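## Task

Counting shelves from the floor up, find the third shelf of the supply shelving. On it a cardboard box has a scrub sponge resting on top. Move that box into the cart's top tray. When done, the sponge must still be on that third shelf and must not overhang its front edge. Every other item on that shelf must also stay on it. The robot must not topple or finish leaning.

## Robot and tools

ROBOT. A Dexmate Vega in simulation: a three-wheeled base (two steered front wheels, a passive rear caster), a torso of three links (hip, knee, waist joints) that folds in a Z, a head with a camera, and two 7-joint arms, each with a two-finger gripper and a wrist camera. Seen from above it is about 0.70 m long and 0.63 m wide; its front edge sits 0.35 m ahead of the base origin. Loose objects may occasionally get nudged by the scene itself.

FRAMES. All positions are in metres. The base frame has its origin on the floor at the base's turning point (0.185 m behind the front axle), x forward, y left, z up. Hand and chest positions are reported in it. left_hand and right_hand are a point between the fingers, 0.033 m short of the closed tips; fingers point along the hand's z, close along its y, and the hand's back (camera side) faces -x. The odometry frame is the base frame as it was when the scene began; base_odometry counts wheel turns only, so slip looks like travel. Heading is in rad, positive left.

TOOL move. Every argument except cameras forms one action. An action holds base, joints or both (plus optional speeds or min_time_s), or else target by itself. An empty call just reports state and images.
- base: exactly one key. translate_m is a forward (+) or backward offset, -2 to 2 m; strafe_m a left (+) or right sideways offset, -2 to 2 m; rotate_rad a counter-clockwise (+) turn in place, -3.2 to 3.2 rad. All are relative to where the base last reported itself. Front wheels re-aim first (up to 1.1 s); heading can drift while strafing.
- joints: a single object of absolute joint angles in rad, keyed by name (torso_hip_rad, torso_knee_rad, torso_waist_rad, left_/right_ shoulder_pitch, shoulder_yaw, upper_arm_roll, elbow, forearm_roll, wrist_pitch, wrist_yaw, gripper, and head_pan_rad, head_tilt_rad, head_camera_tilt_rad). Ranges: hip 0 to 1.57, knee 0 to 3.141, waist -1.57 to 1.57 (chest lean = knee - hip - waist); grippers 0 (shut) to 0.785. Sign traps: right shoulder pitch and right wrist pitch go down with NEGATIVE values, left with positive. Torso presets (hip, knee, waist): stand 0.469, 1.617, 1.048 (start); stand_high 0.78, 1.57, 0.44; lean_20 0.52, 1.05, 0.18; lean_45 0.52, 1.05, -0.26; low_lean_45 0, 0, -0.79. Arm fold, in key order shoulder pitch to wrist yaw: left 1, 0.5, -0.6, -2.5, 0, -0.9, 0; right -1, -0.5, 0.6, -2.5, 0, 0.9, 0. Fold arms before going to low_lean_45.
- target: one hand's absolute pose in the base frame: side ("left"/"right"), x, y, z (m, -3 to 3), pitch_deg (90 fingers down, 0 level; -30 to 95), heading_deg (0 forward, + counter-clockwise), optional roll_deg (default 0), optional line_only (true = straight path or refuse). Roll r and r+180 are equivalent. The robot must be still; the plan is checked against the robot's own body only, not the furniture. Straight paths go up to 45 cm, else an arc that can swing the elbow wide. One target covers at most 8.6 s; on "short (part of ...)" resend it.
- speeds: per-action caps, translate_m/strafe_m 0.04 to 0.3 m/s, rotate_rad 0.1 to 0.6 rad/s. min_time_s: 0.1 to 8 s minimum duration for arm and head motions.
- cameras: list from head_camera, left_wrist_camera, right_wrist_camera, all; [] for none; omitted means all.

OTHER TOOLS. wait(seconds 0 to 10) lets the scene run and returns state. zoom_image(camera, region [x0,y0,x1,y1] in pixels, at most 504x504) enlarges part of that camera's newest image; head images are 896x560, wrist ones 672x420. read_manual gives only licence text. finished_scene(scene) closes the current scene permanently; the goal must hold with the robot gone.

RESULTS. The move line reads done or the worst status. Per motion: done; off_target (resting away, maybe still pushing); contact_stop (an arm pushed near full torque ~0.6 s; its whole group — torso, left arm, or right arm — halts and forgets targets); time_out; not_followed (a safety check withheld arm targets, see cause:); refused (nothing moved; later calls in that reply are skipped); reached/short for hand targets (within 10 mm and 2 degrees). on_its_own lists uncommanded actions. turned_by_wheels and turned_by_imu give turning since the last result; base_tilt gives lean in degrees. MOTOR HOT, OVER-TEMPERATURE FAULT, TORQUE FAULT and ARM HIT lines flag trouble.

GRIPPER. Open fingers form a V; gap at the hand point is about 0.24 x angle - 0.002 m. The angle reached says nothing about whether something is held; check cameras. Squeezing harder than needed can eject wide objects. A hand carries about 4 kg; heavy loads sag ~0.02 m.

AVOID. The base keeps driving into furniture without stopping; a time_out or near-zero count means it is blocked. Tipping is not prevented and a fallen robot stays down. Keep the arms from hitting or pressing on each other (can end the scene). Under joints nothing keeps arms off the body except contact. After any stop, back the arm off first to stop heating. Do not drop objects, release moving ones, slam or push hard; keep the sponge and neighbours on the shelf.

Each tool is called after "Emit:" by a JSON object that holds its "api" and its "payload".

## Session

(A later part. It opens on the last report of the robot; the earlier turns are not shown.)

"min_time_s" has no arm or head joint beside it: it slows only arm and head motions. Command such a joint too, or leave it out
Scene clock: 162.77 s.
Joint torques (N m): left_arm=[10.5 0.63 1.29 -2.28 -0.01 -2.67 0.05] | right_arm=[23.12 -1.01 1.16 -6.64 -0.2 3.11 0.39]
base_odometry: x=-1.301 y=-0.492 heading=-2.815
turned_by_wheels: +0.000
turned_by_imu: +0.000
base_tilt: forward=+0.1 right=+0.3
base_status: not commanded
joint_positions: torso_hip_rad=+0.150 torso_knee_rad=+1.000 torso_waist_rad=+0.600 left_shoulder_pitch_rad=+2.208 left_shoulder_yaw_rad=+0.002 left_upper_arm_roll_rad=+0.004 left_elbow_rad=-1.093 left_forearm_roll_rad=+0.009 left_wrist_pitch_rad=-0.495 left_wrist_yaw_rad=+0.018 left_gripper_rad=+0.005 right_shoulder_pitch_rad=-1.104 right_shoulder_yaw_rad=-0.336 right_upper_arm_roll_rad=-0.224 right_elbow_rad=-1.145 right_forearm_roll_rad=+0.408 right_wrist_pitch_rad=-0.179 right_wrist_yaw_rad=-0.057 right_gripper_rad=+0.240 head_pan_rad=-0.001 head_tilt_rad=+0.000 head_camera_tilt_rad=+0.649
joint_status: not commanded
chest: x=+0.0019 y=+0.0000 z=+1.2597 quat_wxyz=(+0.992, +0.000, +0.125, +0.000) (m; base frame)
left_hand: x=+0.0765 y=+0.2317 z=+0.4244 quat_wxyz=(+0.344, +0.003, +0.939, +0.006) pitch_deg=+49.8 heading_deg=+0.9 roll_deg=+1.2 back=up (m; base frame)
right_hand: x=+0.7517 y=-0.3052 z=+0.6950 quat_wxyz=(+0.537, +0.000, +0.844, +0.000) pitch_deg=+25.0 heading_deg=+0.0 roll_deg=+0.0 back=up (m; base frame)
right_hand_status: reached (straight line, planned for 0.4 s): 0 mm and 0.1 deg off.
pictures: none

Emit:
{"api": "move", "payload": {"joints": {"right_gripper_rad": 0.5}, "cameras": ["right_wrist_camera", "head_camera"]}}

Scene clock: 163.90 s.
Joint torques (N m): left_arm=[10.9 -0.61 1.33 -2.86 -0.03 -2.47 0.19] | right_arm=[22.31 -0.74 1.94 -6.31 -0.32 2.91 0.14]
move: done
base_odometry: x=-1.301 y=-0.492 heading=-2.815
turned_by_wheels: +0.000
turned_by_imu: +0.000
base_tilt: forward=+0.2 right=+0.3
base_status: not commanded
joint_positions: torso_hip_rad=+0.150 torso_knee_rad=+1.000 torso_waist_rad=+0.600 left_shoulder_pitch_rad=+2.208 left_shoulder_yaw_rad=+0.002 left_upper_arm_roll_rad=+0.004 left_elbow_rad=-1.093 left_forearm_roll_rad=+0.009 left_wrist_pitch_rad=-0.495 left_wrist_yaw_rad=+0.018 left_gripper_rad=+0.005 right_shoulder_pitch_rad=-1.103 right_shoulder_yaw_rad=-0.335 right_upper_arm_roll_rad=-0.225 right_elbow_rad=-1.142 right_forearm_roll_rad=+0.408 right_wrist_pitch_rad=-0.177 right_wrist_yaw_rad=-0.056 right_gripper_rad=+0.500 head_pan_rad=-0.001 head_tilt_rad=+0.000 head_camera_tilt_rad=+0.649
joint_status: all done
chest: x=+0.0019 y=+0.0000 z=+1.2597 quat_wxyz=(+0.992, +0.000, +0.125, +0.000) (m; base frame)
left_hand: x=+0.0765 y=+0.2317 z=+0.4244 quat_wxyz=(+0.344, +0.003, +0.939, +0.006) pitch_deg=+49.8 heading_deg=+0.9 roll_deg=+1.2 back=up (m; base frame)
right_hand: x=+0.7517 y=-0.3052 z=+0.6946 quat_wxyz=(+0.537, +0.000, +0.844, +0.000) pitch_deg=+25.1 heading_deg=+0.0 roll_deg=+0.0 back=up (m; base frame)
pictures: head_camera, right_wrist_camera
camera_calibration:
head_camera: T_world_to_cam=[[0.0178257, -0.999799, 0.00921394, 0.0172162], [-0.780202, -0.0196723, -0.625218, 0.839557], [0.625273, 0.00395622, -0.780396, 1.03816], [0, 0, 0, 1]] pos_world=[0.00558077, 0.0296216, 1.33493]
right_wrist_camera: T_world_to_cam=[[-0.0385031, -0.998627, 0.0355108, -0.30838], [-0.556999, -0.00805571, -0.830474, 1.04452], [0.82962, -0.0517553, -0.555924, -0.0982564], [0, 0, 0, 1]] pos_world=[0.651437, -0.304627, 0.823773]

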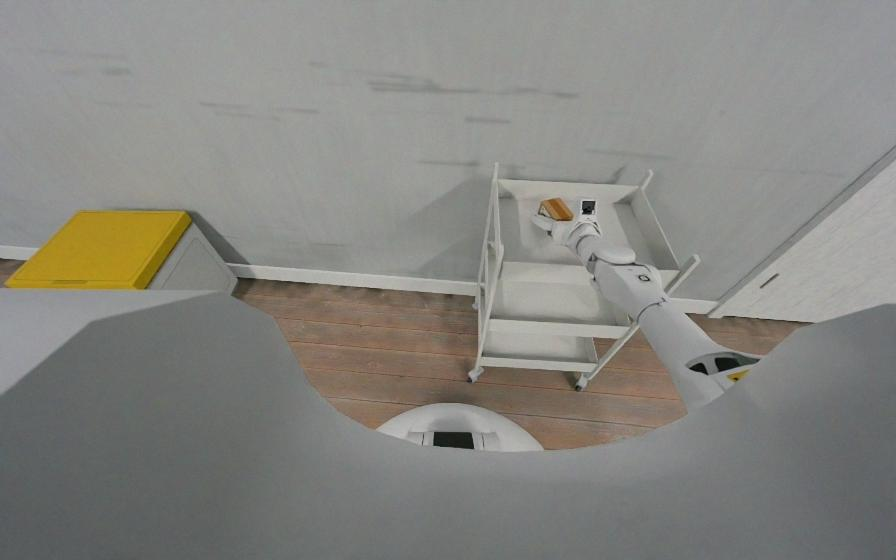

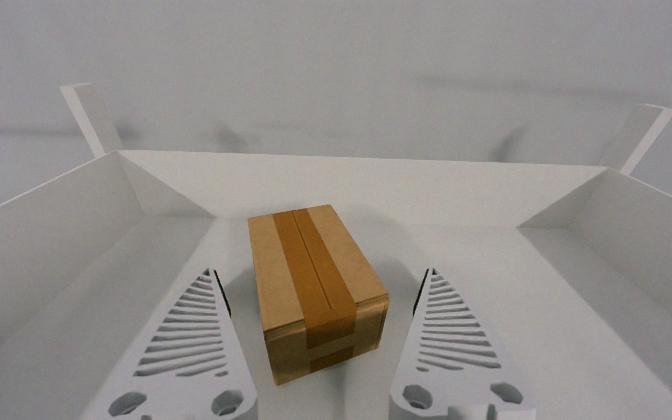

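Emit:
{"api": "move", "payload": {"target": {"side": "right", "x": 0.70, "y": -0.29, "z": 0.85, "pitch_deg": 25, "heading_deg": 0}, "cameras": ["right_wrist_camera", "head_camera"]}}

Scene clock: 170.63 s.
Joint torques (N m): left_arm=[10.95 -0.58 1.43 -3.74 -0.12 -2.27 0.08] | right_arm=[7.4 -6.27 6.88 -13.42 -0.13 3.04 -0.2]
move: done
base_odometry: x=-1.301 y=-0.492 heading=-2.815
turned_by_wheels: +0.000
turned_by_imu: +0.002
base_tilt: forward=+0.1 right=+0.3
base_status: not commanded
joint_positions: torso_hip_rad=+0.150 torso_knee_rad=+1.000 torso_waist_rad=+0.600 left_shoulder_pitch_rad=+2.208 left_shoulder_yaw_rad=+0.002 left_upper_arm_roll_rad=+0.004 left_elbow_rad=-1.093 left_forearm_roll_rad=+0.009 left_wrist_pitch_rad=-0.495 left_wrist_yaw_rad=+0.018 left_gripper_rad=+0.005 right_shoulder_pitch_rad=-1.317 right_shoulder_yaw_rad=-0.441 right_upper_arm_roll_rad=-0.045 right_elbow_rad=-1.952 right_forearm_roll_rad=+0.589 right_wrist_pitch_rad=-0.754 right_wrist_yaw_rad=-0.273 right_gripper_rad=+0.500 head_pan_rad=-0.001 head_tilt_rad=+0.000 head_camera_tilt_rad=+0.649
joint_status: not commanded
chest: x=+0.0019 y=+0.0000 z=+1.2597 quat_wxyz=(+0.992, +0.000, +0.125, +0.000) (m; base frame)
left_hand: x=+0.0765 y=+0.2317 z=+0.4244 quat_wxyz=(+0.344, +0.003, +0.939, +0.006) pitch_deg=+49.8 heading_deg=+0.9 roll_deg=+1.2 back=up (m; base frame)
right_hand: x=+0.7005 y=-0.2900 z=+0.8482 quat_wxyz=(+0.537, +0.000, +0.844, +0.000) pitch_deg=+25.1 heading_deg=+0.0 roll_deg=+0.0 back=up (m; base frame)
right_hand_status: reached (straight line, planned for 2.9 s): 2 mm and 0.1 deg off.
pictures: head_camera, right_wrist_camera
camera_calibration:
head_camera: T_world_to_cam=[[0.0178258, -0.999799, 0.00921392, 0.0172162], [-0.780202, -0.0196724, -0.625218, 0.839556], [0.625273, 0.00395627, -0.780396, 1.03816], [0, 0, 0, 1]] pos_world=[0.00558086, 0.0296216, 1.33493]
right_wrist_camera: T_world_to_cam=[[-0.0382364, -0.998657, 0.0349621, -0.300349], [-0.55701, -0.00774724, -0.830469, 1.14384], [0.829625, -0.0512284, -0.555966, 0.0305694], [0, 0, 0, 1]] pos_world=[0.600284, -0.289518, 0.977419]

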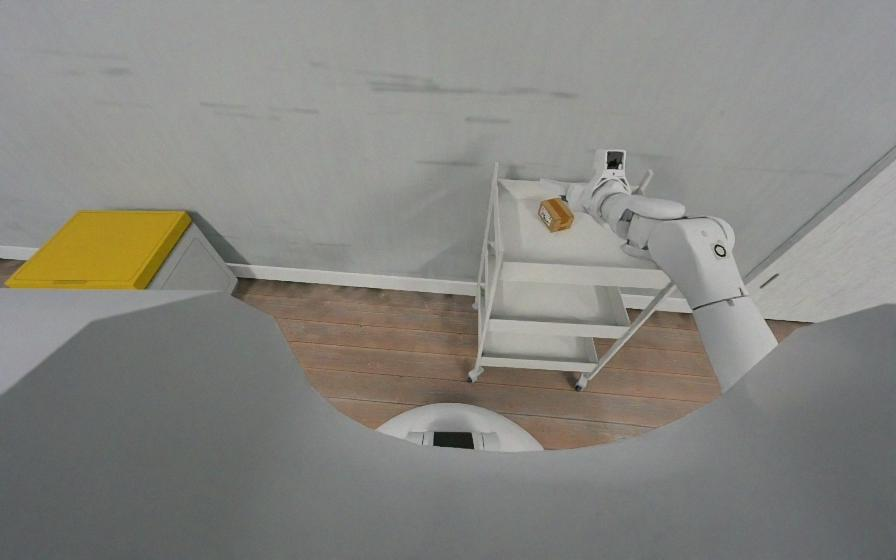

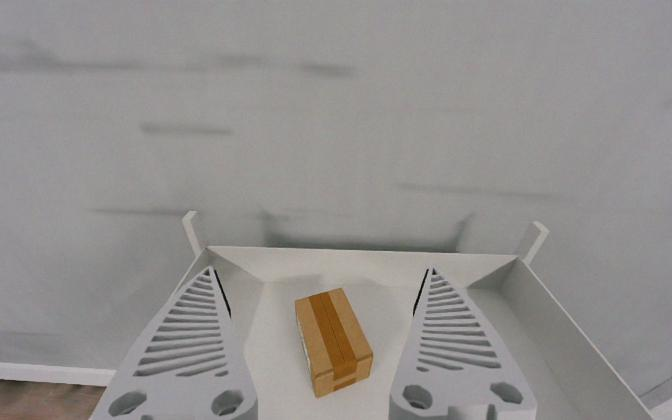

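Emit:
{"api": "zoom_image", "payload": {"camera": "head_camera", "region": [480, 140, 720, 300]}}

Emit:
{"api": "zoom_image", "payload": {"camera": "right_wrist_camera", "region": [240, 260, 440, 420]}}

Scaled by 2.100 from the camera's 896x560 image, which has a finer 960x600 frame.

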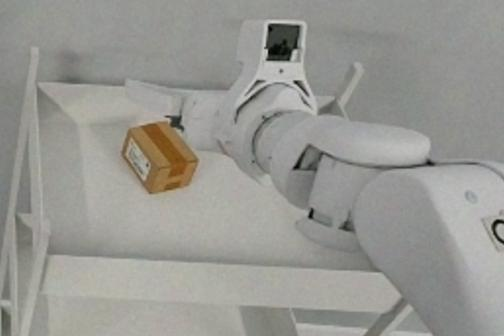

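Scaled by 2.520 from the camera's 672x420 image, which has a finer 960x600 frame.

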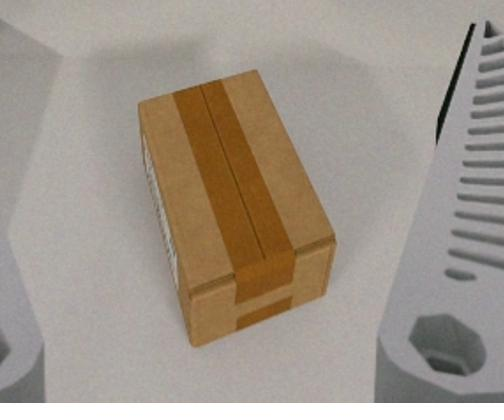

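Emit:
{"api": "move", "payload": {"base": {"translate_m": -1.0}, "cameras": []}}

Emit:
{"api": "move", "payload": {"target": {"side": "right", "x": 0.50, "y": -0.2, "z": 1.08, "pitch_deg": 35, "heading_deg": 0}, "cameras": ["head_camera"]}}

Scene clock: 179.83 s.
Joint torques (N m): left_arm=[10.83 -0.05 1.35 -2.29 -0.03 -2.32 0.17] | right_arm=[8.38 -5.79 6.9 -12.29 -0.2 2.69 0.04]
move: done
base_odometry: x=-0.353 y=-0.174 heading=-2.816
turned_by_wheels: -0.001
turned_by_imu: +0.006
base_tilt: forward=+0.1 right=+0.4
base_status: done
joint_positions: torso_hip_rad=+0.150 torso_knee_rad=+1.000 torso_waist_rad=+0.600 left_shoulder_pitch_rad=+2.208 left_shoulder_yaw_rad=+0.002 left_upper_arm_roll_rad=+0.004 left_elbow_rad=-1.093 left_forearm_roll_rad=+0.009 left_wrist_pitch_rad=-0.495 left_wrist_yaw_rad=+0.018 left_gripper_rad=+0.005 right_shoulder_pitch_rad=-1.318 right_shoulder_yaw_rad=-0.442 right_upper_arm_roll_rad=-0.043 right_elbow_rad=-1.958 right_forearm_roll_rad=+0.591 right_wrist_pitch_rad=-0.758 right_wrist_yaw_rad=-0.275 right_gripper_rad=+0.500 head_pan_rad=-0.001 head_tilt_rad=+0.000 head_camera_tilt_rad=+0.649
joint_status: not commanded
chest: x=+0.0019 y=+0.0000 z=+1.2596 quat_wxyz=(+0.992, +0.000, +0.125, +0.000) (m; base frame)
left_hand: x=+0.0765 y=+0.2317 z=+0.4244 quat_wxyz=(+0.344, +0.003, +0.939, +0.006) pitch_deg=+49.8 heading_deg=+0.9 roll_deg=+1.2 back=up (m; base frame)
right_hand: x=+0.6999 y=-0.2898 z=+0.8495 quat_wxyz=(+0.537, +0.000, +0.844, +0.000) pitch_deg=+25.1 heading_deg=+0.0 roll_deg=+0.0 back=up (m; base frame)
pictures: none
No camera images: "cameras" was empty.

Scene clock: 190.00 s.
Joint torques (N m): left_arm=[10.13 -0.52 1.04 -3.32 0.02 -2.48 0.14] | right_arm=[16.95 2.96 5.1 -1.25 -1.6 -1.69 -0.16]
move: short
base_odometry: x=-0.353 y=-0.174 heading=-2.816
turned_by_wheels: +0.000
turned_by_imu: +0.003
base_tilt: forward=+0.2 right=+0.3
base_status: not commanded
joint_positions: torso_hip_rad=+0.150 torso_knee_rad=+1.000 torso_waist_rad=+0.600 left_shoulder_pitch_rad=+2.208 left_shoulder_yaw_rad=+0.002 left_upper_arm_roll_rad=+0.004 left_elbow_rad=-1.093 left_forearm_roll_rad=+0.009 left_wrist_pitch_rad=-0.495 left_wrist_yaw_rad=+0.018 left_gripper_rad=+0.005 right_shoulder_pitch_rad=+1.291 right_shoulder_yaw_rad=-1.212 right_upper_arm_roll_rad=-2.687 right_elbow_rad=-2.701 right_forearm_roll_rad=-0.800 right_wrist_pitch_rad=-0.132 right_wrist_yaw_rad=+1.000 right_gripper_rad=+0.500 head_pan_rad=-0.001 head_tilt_rad=+0.000 head_camera_tilt_rad=+0.649
joint_status: not commanded
chest: x=+0.0019 y=+0.0000 z=+1.2596 quat_wxyz=(+0.992, +0.000, +0.125, +0.000) (m; base frame)
left_hand: x=+0.0765 y=+0.2317 z=+0.4244 quat_wxyz=(+0.344, +0.003, +0.939, +0.006) pitch_deg=+49.8 heading_deg=+0.9 roll_deg=+1.2 back=up (m; base frame)
right_hand: x=+0.5170 y=-0.1330 z=+1.0499 quat_wxyz=(+0.084, -0.909, +0.004, -0.409) pitch_deg=+40.6 heading_deg=+11.4 roll_deg=+11.8 back=down (m; base frame)
right_hand_status: short (part of a checked arc of 9.7 s [no straight line was possible], the rest not played, planned for 8.6 s): 75 mm and 11.6 deg off.
pictures: head_camera
camera_calibration:
head_camera: T_world_to_cam=[[0.0178256, -0.999799, 0.00921436, 0.0172163], [-0.780186, -0.0196724, -0.625238, 0.839546], [0.625293, 0.0039563, -0.78038, 1.03814], [0, 0, 0, 1]] pos_world=[0.0055564, 0.0296216, 1.3349]

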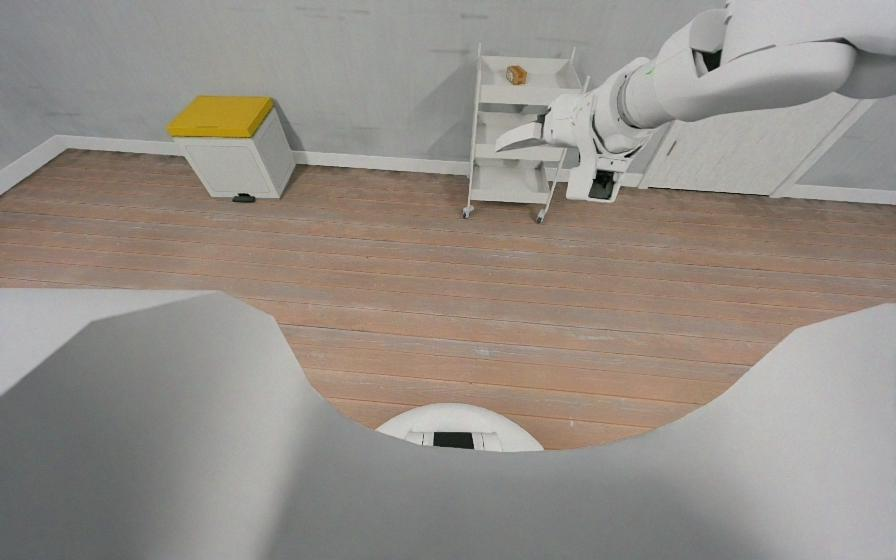

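Emit:
{"api": "move", "payload": {"joints": {"right_shoulder_pitch_rad": -1.318, "right_shoulder_yaw_rad": -0.442, "right_upper_arm_roll_rad": -0.043, "right_elbow_rad": -1.958, "right_forearm_roll_rad": 0.591, "right_wrist_pitch_rad": -0.758, "right_wrist_yaw_rad": -0.275}, "cameras": ["head_camera"]}}

Scene clock: 201.10 s.
Joint torques (N m): left_arm=[11.26 0.51 1.37 -2.52 0.01 -2.43 0.01] | right_arm=[5.83 -2.08 7.88 -7.56 -0.35 3.01 -0.39]
move: done
base_odometry: x=-0.353 y=-0.174 heading=-2.816
turned_by_wheels: +0.000
turned_by_imu: +0.003
base_tilt: forward=+0.1 right=+0.4
base_status: not commanded
joint_positions: torso_hip_rad=+0.150 torso_knee_rad=+1.000 torso_waist_rad=+0.600 left_shoulder_pitch_rad=+2.208 left_shoulder_yaw_rad=+0.002 left_upper_arm_roll_rad=+0.004 left_elbow_rad=-1.093 left_forearm_roll_rad=+0.009 left_wrist_pitch_rad=-0.495 left_wrist_yaw_rad=+0.018 left_gripper_rad=+0.005 right_shoulder_pitch_rad=-1.312 right_shoulder_yaw_rad=-0.444 right_upper_arm_roll_rad=-0.049 right_elbow_rad=-1.960 right_forearm_roll_rad=+0.588 right_wrist_pitch_rad=-0.757 right_wrist_yaw_rad=-0.272 right_gripper_rad=+0.500 head_pan_rad=-0.001 head_tilt_rad=+0.000 head_camera_tilt_rad=+0.649
joint_status: all done
chest: x=+0.0019 y=+0.0000 z=+1.2596 quat_wxyz=(+0.992, +0.000, +0.125, +0.000) (m; base frame)
left_hand: x=+0.0765 y=+0.2317 z=+0.4244 quat_wxyz=(+0.344, +0.003, +0.939, +0.006) pitch_deg=+49.8 heading_deg=+0.9 roll_deg=+1.2 back=up (m; base frame)
right_hand: x=+0.7019 y=-0.2864 z=+0.8534 quat_wxyz=(+0.540, -0.004, +0.842, +0.001) pitch_deg=+24.7 heading_deg=+0.4 roll_deg=-0.2 back=up (m; base frame)
pictures: head_camera
camera_calibration:
head_camera: T_world_to_cam=[[0.0178255, -0.999799, 0.00921437, 0.0172163], [-0.780186, -0.0196724, -0.625238, 0.839546], [0.625293, 0.00395627, -0.78038, 1.03814], [0, 0, 0, 1]] pos_world=[0.00555636, 0.0296216, 1.3349]

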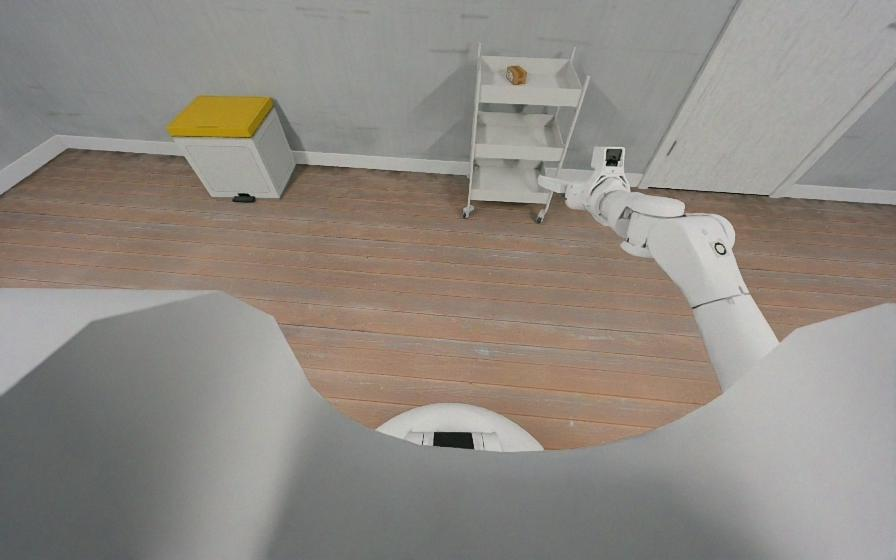

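Emit:
{"api": "move", "payload": {"base": {"translate_m": -0.54}, "joints": {"torso_hip_rad": 0.469, "torso_knee_rad": 1.617, "torso_waist_rad": 1.048, "head_camera_tilt_rad": 0.2}, "cameras": []}}

Emit:
{"api": "move", "payload": {"base": {"rotate_rad": 1.56}, "cameras": ["head_camera"]}}

Scene clock: 205.30 s.
Joint torques (N m): left_arm=[8.01 0.84 1.26 -3.4 0.04 -2.71 0.09] | right_arm=[9.77 -2.02 7.88 -7.16 -0.57 2.63 -0.71]
move: done
base_odometry: x=+0.159 y=-0.002 heading=-2.817
turned_by_wheels: -0.001
turned_by_imu: +0.004
base_tilt: forward=+0.2 right=+0.3
base_status: done
joint_positions: torso_hip_rad=+0.469 torso_knee_rad=+1.617 torso_waist_rad=+1.048 left_shoulder_pitch_rad=+2.208 left_shoulder_yaw_rad=+0.002 left_upper_arm_roll_rad=+0.004 left_elbow_rad=-1.094 left_forearm_roll_rad=+0.009 left_wrist_pitch_rad=-0.495 left_wrist_yaw_rad=+0.018 left_gripper_rad=+0.005 right_shoulder_pitch_rad=-1.318 right_shoulder_yaw_rad=-0.442 right_upper_arm_roll_rad=-0.043 right_elbow_rad=-1.958 right_forearm_roll_rad=+0.591 right_wrist_pitch_rad=-0.758 right_wrist_yaw_rad=-0.275 right_gripper_rad=+0.500 head_pan_rad=-0.001 head_tilt_rad=+0.000 head_camera_tilt_rad=+0.201
joint_status: all done
chest: x=-0.0110 y=+0.0000 z=+1.4154 quat_wxyz=(+0.999, +0.000, +0.050, +0.000) (m; base frame)
left_hand: x=+0.1875 y=+0.2317 z=+0.6007 quat_wxyz=(+0.413, +0.002, +0.911, +0.006) pitch_deg=+41.2 heading_deg=+0.7 roll_deg=+1.1 back=up (m; base frame)
right_hand: x=+0.7403 y=-0.2898 z=+1.1138 quat_wxyz=(+0.598, +0.000, +0.801, +0.000) pitch_deg=+16.5 heading_deg=+0.0 roll_deg=+0.0 back=up (m; base frame)
pictures: none
No camera images: "cameras" was empty.

Scene clock: 209.50 s.
Joint torques (N m): left_arm=[7.88 0.48 1.27 -2.77 -0.03 -2.7 0.25] | right_arm=[11.44 -4.03 7.59 -6.83 -0.14 3.38 -0.24]
move: done
base_odometry: x=+0.159 y=-0.004 heading=-1.258
turned_by_wheels: +1.559
turned_by_imu: +1.516
base_tilt: forward=+0.1 right=+0.3
base_status: done
joint_positions: torso_hip_rad=+0.469 torso_knee_rad=+1.617 torso_waist_rad=+1.048 left_shoulder_pitch_rad=+2.208 left_shoulder_yaw_rad=+0.002 left_upper_arm_roll_rad=+0.004 left_elbow_rad=-1.094 left_forearm_roll_rad=+0.009 left_wrist_pitch_rad=-0.495 left_wrist_yaw_rad=+0.018 left_gripper_rad=+0.005 right_shoulder_pitch_rad=-1.318 right_shoulder_yaw_rad=-0.442 right_upper_arm_roll_rad=-0.043 right_elbow_rad=-1.958 right_forearm_roll_rad=+0.591 right_wrist_pitch_rad=-0.758 right_wrist_yaw_rad=-0.275 right_gripper_rad=+0.500 head_pan_rad=-0.001 head_tilt_rad=+0.000 head_camera_tilt_rad=+0.201
joint_status: not commanded
chest: x=-0.0110 y=+0.0000 z=+1.4154 quat_wxyz=(+0.999, +0.000, +0.050, +0.000) (m; base frame)
left_hand: x=+0.1875 y=+0.2317 z=+0.6007 quat_wxyz=(+0.413, +0.002, +0.911, +0.006) pitch_deg=+41.2 heading_deg=+0.7 roll_deg=+1.1 back=up (m; base frame)
right_hand: x=+0.7403 y=-0.2898 z=+1.1137 quat_wxyz=(+0.598, +0.000, +0.801, +0.000) pitch_deg=+16.5 heading_deg=+0.0 roll_deg=+0.0 back=up (m; base frame)
pictures: head_camera
camera_calibration:
head_camera: T_world_to_cam=[[0.00951222, -0.999794, 0.017903, 0.00275721], [-0.292446, -0.0199025, -0.956075, 1.44128], [0.956235, 0.00385873, -0.292576, 0.469925], [0, 0, 0, 1]] pos_world=[-0.0278871, 0.0296284, 1.51541]

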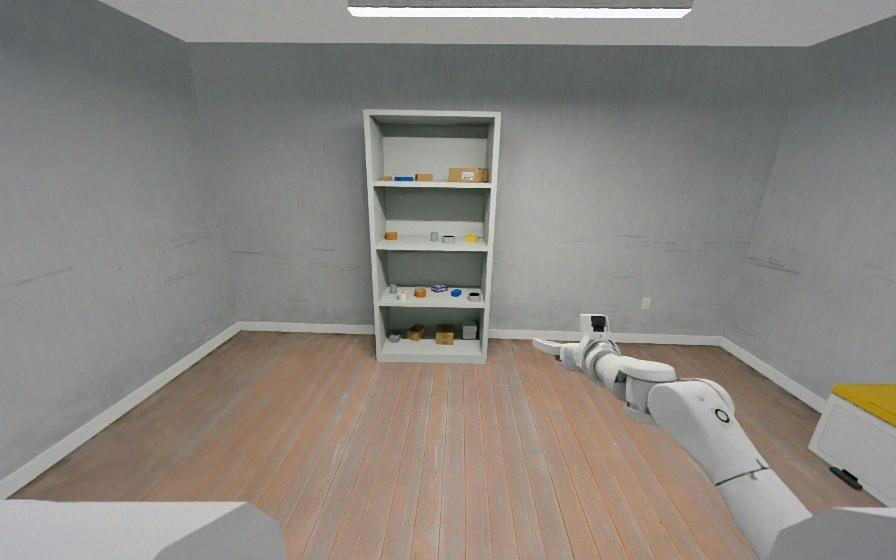

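Emit:
{"api": "zoom_image", "payload": {"camera": "head_camera", "region": [350, 100, 530, 370]}}

Scaled by 1.867 from the camera's 896x560 image, which has a finer 960x600 frame.

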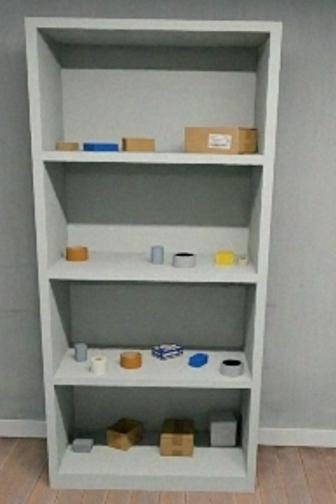

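Emit:
{"api": "move", "payload": {"target": {"side": "right", "x": 0.52, "y": -0.18, "z": 1.08, "pitch_deg": 30, "heading_deg": 0, "line_only": true}, "cameras": []}}

Emit:
{"api": "move", "payload": {"base": {"translate_m": 1.78}, "joints": {"head_camera_tilt_rad": 0.5}, "cameras": ["head_camera", "right_wrist_camera"]}}

Scene clock: 215.87 s.
Joint torques (N m): left_arm=[6.82 -0.04 1.08 -3.88 0 -2.51 0.02] | right_arm=[2.85 0.77 -1.72 -11.51 0.36 1.79 -0.25]
move: done
base_odometry: x=+0.159 y=-0.004 heading=-1.258
turned_by_wheels: +0.000
turned_by_imu: +0.002
base_tilt: forward=+0.1 right=+0.3
base_status: not commanded
joint_positions: torso_hip_rad=+0.469 torso_knee_rad=+1.617 torso_waist_rad=+1.048 left_shoulder_pitch_rad=+2.208 left_shoulder_yaw_rad=+0.002 left_upper_arm_roll_rad=+0.004 left_elbow_rad=-1.094 left_forearm_roll_rad=+0.009 left_wrist_pitch_rad=-0.495 left_wrist_yaw_rad=+0.018 left_gripper_rad=+0.005 right_shoulder_pitch_rad=-1.689 right_shoulder_yaw_rad=-0.146 right_upper_arm_roll_rad=-0.054 right_elbow_rad=-2.680 right_forearm_roll_rad=+0.771 right_wrist_pitch_rad=-1.347 right_wrist_yaw_rad=-0.766 right_gripper_rad=+0.500 head_pan_rad=-0.001 head_tilt_rad=+0.000 head_camera_tilt_rad=+0.201
joint_status: not commanded
chest: x=-0.0110 y=+0.0000 z=+1.4154 quat_wxyz=(+0.999, +0.000, +0.050, +0.000) (m; base frame)
left_hand: x=+0.1875 y=+0.2317 z=+0.6007 quat_wxyz=(+0.413, +0.002, +0.911, +0.006) pitch_deg=+41.2 heading_deg=+0.7 roll_deg=+1.1 back=up (m; base frame)
right_hand: x=+0.5220 y=-0.1807 z=+1.0797 quat_wxyz=(+0.500, +0.000, +0.866, +0.000) pitch_deg=+29.9 heading_deg=+0.0 roll_deg=+0.0 back=up (m; base frame)
right_hand_status: reached (straight line, planned for 2.6 s): 2 mm and 0.1 deg off.
pictures: none
No camera images: "cameras" was empty.

Scene clock: 223.73 s.
Joint torques (N m): left_arm=[7.79 -0.53 1.44 -3.7 -0.05 -2.74 0.09] | right_arm=[2.83 3.99 -0.33 -12.02 -0.12 2.39 -0.07]
move: done
base_odometry: x=+0.704 y=-1.698 heading=-1.257
turned_by_wheels: +0.001
turned_by_imu: -0.005
base_tilt: forward=+0.1 right=+0.3
base_status: done
joint_positions: torso_hip_rad=+0.469 torso_knee_rad=+1.617 torso_waist_rad=+1.048 left_shoulder_pitch_rad=+2.208 left_shoulder_yaw_rad=+0.002 left_upper_arm_roll_rad=+0.004 left_elbow_rad=-1.093 left_forearm_roll_rad=+0.009 left_wrist_pitch_rad=-0.495 left_wrist_yaw_rad=+0.018 left_gripper_rad=+0.005 right_shoulder_pitch_rad=-1.692 right_shoulder_yaw_rad=-0.143 right_upper_arm_roll_rad=-0.055 right_elbow_rad=-2.685 right_forearm_roll_rad=+0.772 right_wrist_pitch_rad=-1.352 right_wrist_yaw_rad=-0.770 right_gripper_rad=+0.500 head_pan_rad=-0.001 head_tilt_rad=+0.000 head_camera_tilt_rad=+0.499
joint_status: all done
chest: x=-0.0110 y=+0.0000 z=+1.4155 quat_wxyz=(+0.999, +0.000, +0.050, +0.000) (m; base frame)
left_hand: x=+0.1875 y=+0.2317 z=+0.6007 quat_wxyz=(+0.413, +0.002, +0.911, +0.006) pitch_deg=+41.2 heading_deg=+0.7 roll_deg=+1.1 back=up (m; base frame)
right_hand: x=+0.5200 y=-0.1802 z=+1.0798 quat_wxyz=(+0.500, +0.000, +0.866, +0.000) pitch_deg=+30.0 heading_deg=+0.0 roll_deg=+0.0 back=up (m; base frame)
pictures: head_camera, right_wrist_camera
camera_calibration:
head_camera: T_world_to_cam=[[0.0143359, -0.999797, 0.0141501, 0.00869759], [-0.560721, -0.0197554, -0.827769, 1.23013], [0.827881, 0.00393261, -0.56089, 0.857706], [0, 0, 0, 1]] pos_world=[-0.0204456, 0.0296245, 1.49922]
right_wrist_camera: T_world_to_cam=[[-0.0351382, -0.998621, 0.0390073, -0.211663], [-0.626924, -0.00837059, -0.779035, 1.21718], [0.778287, -0.0518285, -0.625765, 0.416658], [0, 0, 0, 1]] pos_world=[0.431362, -0.179588, 1.21721]

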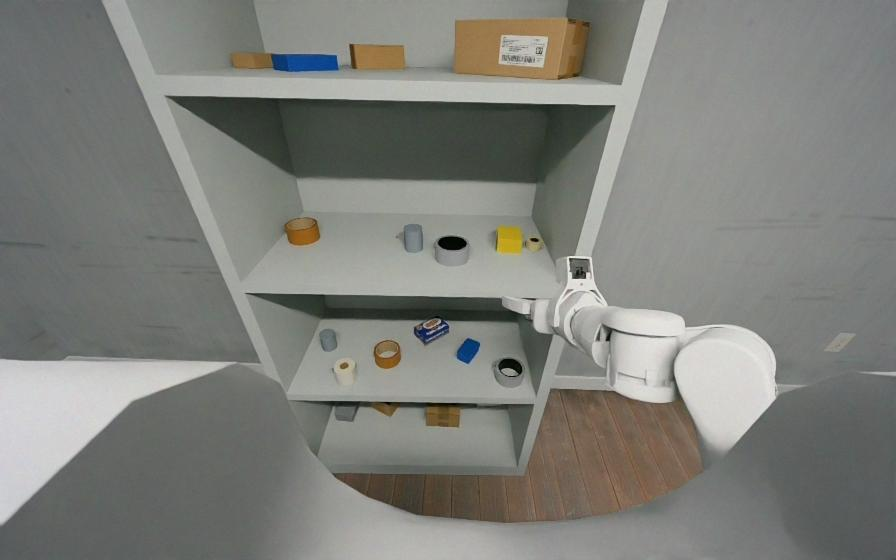

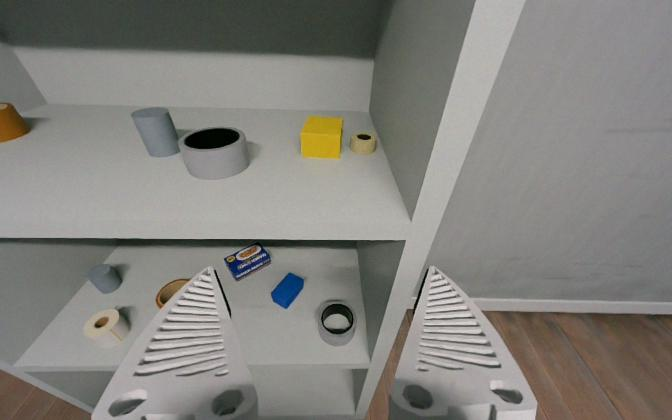

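Emit:
{"api": "zoom_image", "payload": {"camera": "head_camera", "region": [220, 180, 620, 490]}}

Emit:
{"api": "zoom_image", "payload": {"camera": "head_camera", "region": [80, 0, 380, 200]}}

Emit:
{"api": "zoom_image", "payload": {"camera": "head_camera", "region": [420, 0, 720, 200]}}

Scaled by 1.260 from the camera's 896x560 image, which has a finer 960x600 frame.

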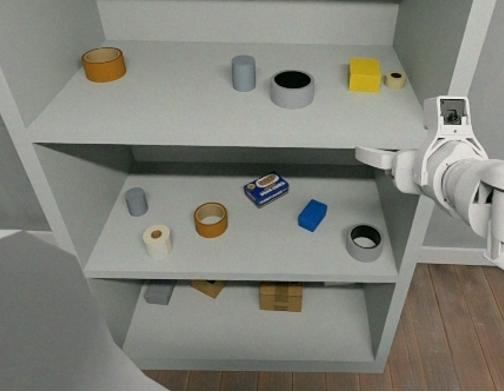

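Scaled by 1.680 from the camera's 896x560 image, which has a finer 960x600 frame.

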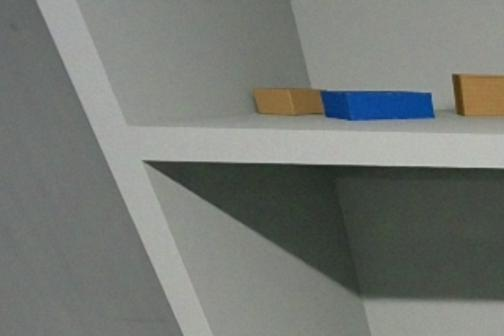

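Scaled by 1.680 from the camera's 896x560 image, which has a finer 960x600 frame.

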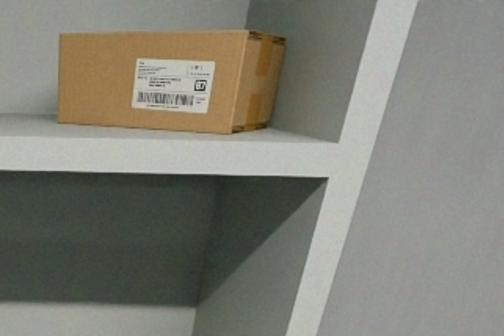

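Emit:
{"api": "zoom_image", "payload": {"camera": "right_wrist_camera", "region": [170, 90, 420, 260]}}

Emit:
{"api": "zoom_image", "payload": {"camera": "head_camera", "region": [430, 210, 570, 310]}}

Scaled by 2.016 from the camera's 672x420 image, which has a finer 960x600 frame.

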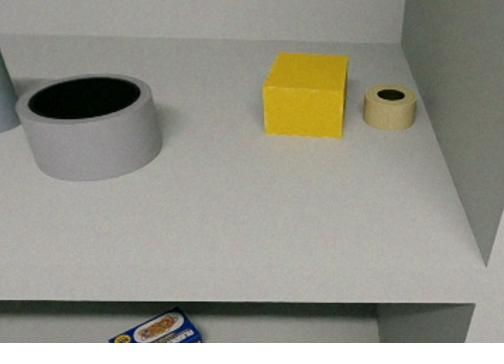

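Scaled by 3.600 from the camera's 896x560 image, which has a finer 960x600 frame.

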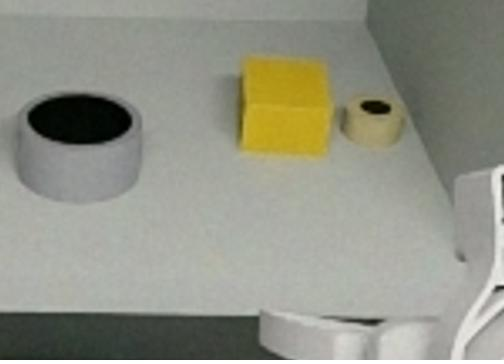

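Emit:
{"api": "move", "payload": {"joints": {"left_shoulder_pitch_rad": 1.66, "left_shoulder_yaw_rad": 0.17, "left_upper_arm_roll_rad": 0.15, "left_elbow_rad": -2.5, "left_forearm_roll_rad": -0.5, "left_wrist_pitch_rad": 1.1, "left_wrist_yaw_rad": 0.5, "left_gripper_rad": 0.5}, "cameras": ["head_camera", "left_wrist_camera"]}}

Scene clock: 237.50 s.
Joint torques (N m): left_arm=[-12.75 2.49 1.5 -10.11 -0.18 -2.92 0.26] | right_arm=[1.02 1.33 -1.67 -10.26 0.24 1.49 -0.01]
move: done
base_odometry: x=+0.704 y=-1.698 heading=-1.257
turned_by_wheels: +0.000
turned_by_imu: +0.002
base_tilt: forward=+0.1 right=+0.3
base_status: not commanded
joint_positions: torso_hip_rad=+0.469 torso_knee_rad=+1.617 torso_waist_rad=+1.048 left_shoulder_pitch_rad=+1.662 left_shoulder_yaw_rad=+0.169 left_upper_arm_roll_rad=+0.149 left_elbow_rad=-2.495 left_forearm_roll_rad=-0.498 left_wrist_pitch_rad=+1.095 left_wrist_yaw_rad=+0.498 left_gripper_rad=+0.500 right_shoulder_pitch_rad=-1.692 right_shoulder_yaw_rad=-0.143 right_upper_arm_roll_rad=-0.055 right_elbow_rad=-2.685 right_forearm_roll_rad=+0.772 right_wrist_pitch_rad=-1.352 right_wrist_yaw_rad=-0.770 right_gripper_rad=+0.500 head_pan_rad=-0.001 head_tilt_rad=+0.000 head_camera_tilt_rad=+0.499
joint_status: all done
chest: x=-0.0110 y=+0.0000 z=+1.4155 quat_wxyz=(+0.999, +0.000, +0.050, +0.000) (m; base frame)
left_hand: x=+0.5765 y=+0.1520 z=+1.0688 quat_wxyz=(+0.536, +0.006, +0.844, -0.030) pitch_deg=+25.0 heading_deg=-3.7 roll_deg=-2.8 back=up (m; base frame)
right_hand: x=+0.5200 y=-0.1802 z=+1.0798 quat_wxyz=(+0.500, +0.000, +0.866, +0.000) pitch_deg=+30.0 heading_deg=+0.0 roll_deg=+0.0 back=up (m; base frame)
pictures: head_camera, left_wrist_camera
camera_calibration:
head_camera: T_world_to_cam=[[0.0143363, -0.999797, 0.01415, 0.00869767], [-0.560721, -0.0197556, -0.827769, 1.23013], [0.82788, 0.0039329, -0.560891, 0.857707], [0, 0, 0, 1]] pos_world=[-0.020445, 0.0296245, 1.49922]
left_wrist_camera: T_world_to_cam=[[-0.0495193, -0.996026, 0.0740281, 0.0970094], [-0.506218, -0.0388642, -0.861529, 1.28135], [0.860982, -0.0801367, -0.502282, 0.206199], [0, 0, 0, 1]] pos_world=[0.475914, 0.162947, 1.20031]

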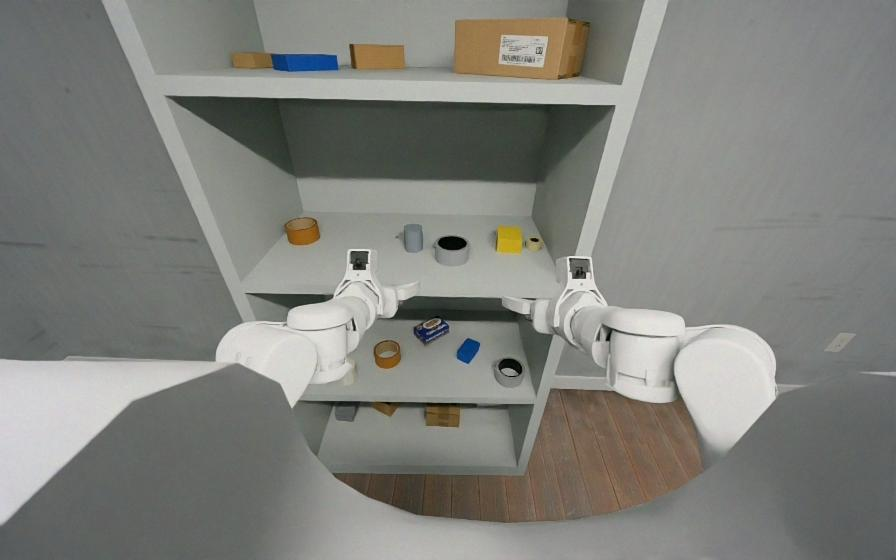

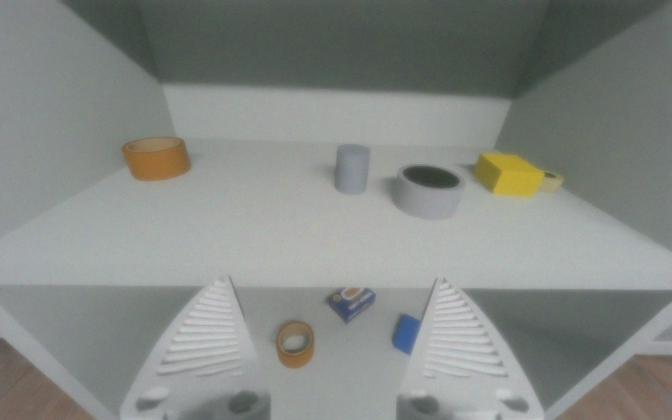

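Emit:
{"api": "finished_scene", "payload": {"scene": 1}}

The scene is finished: the task was done.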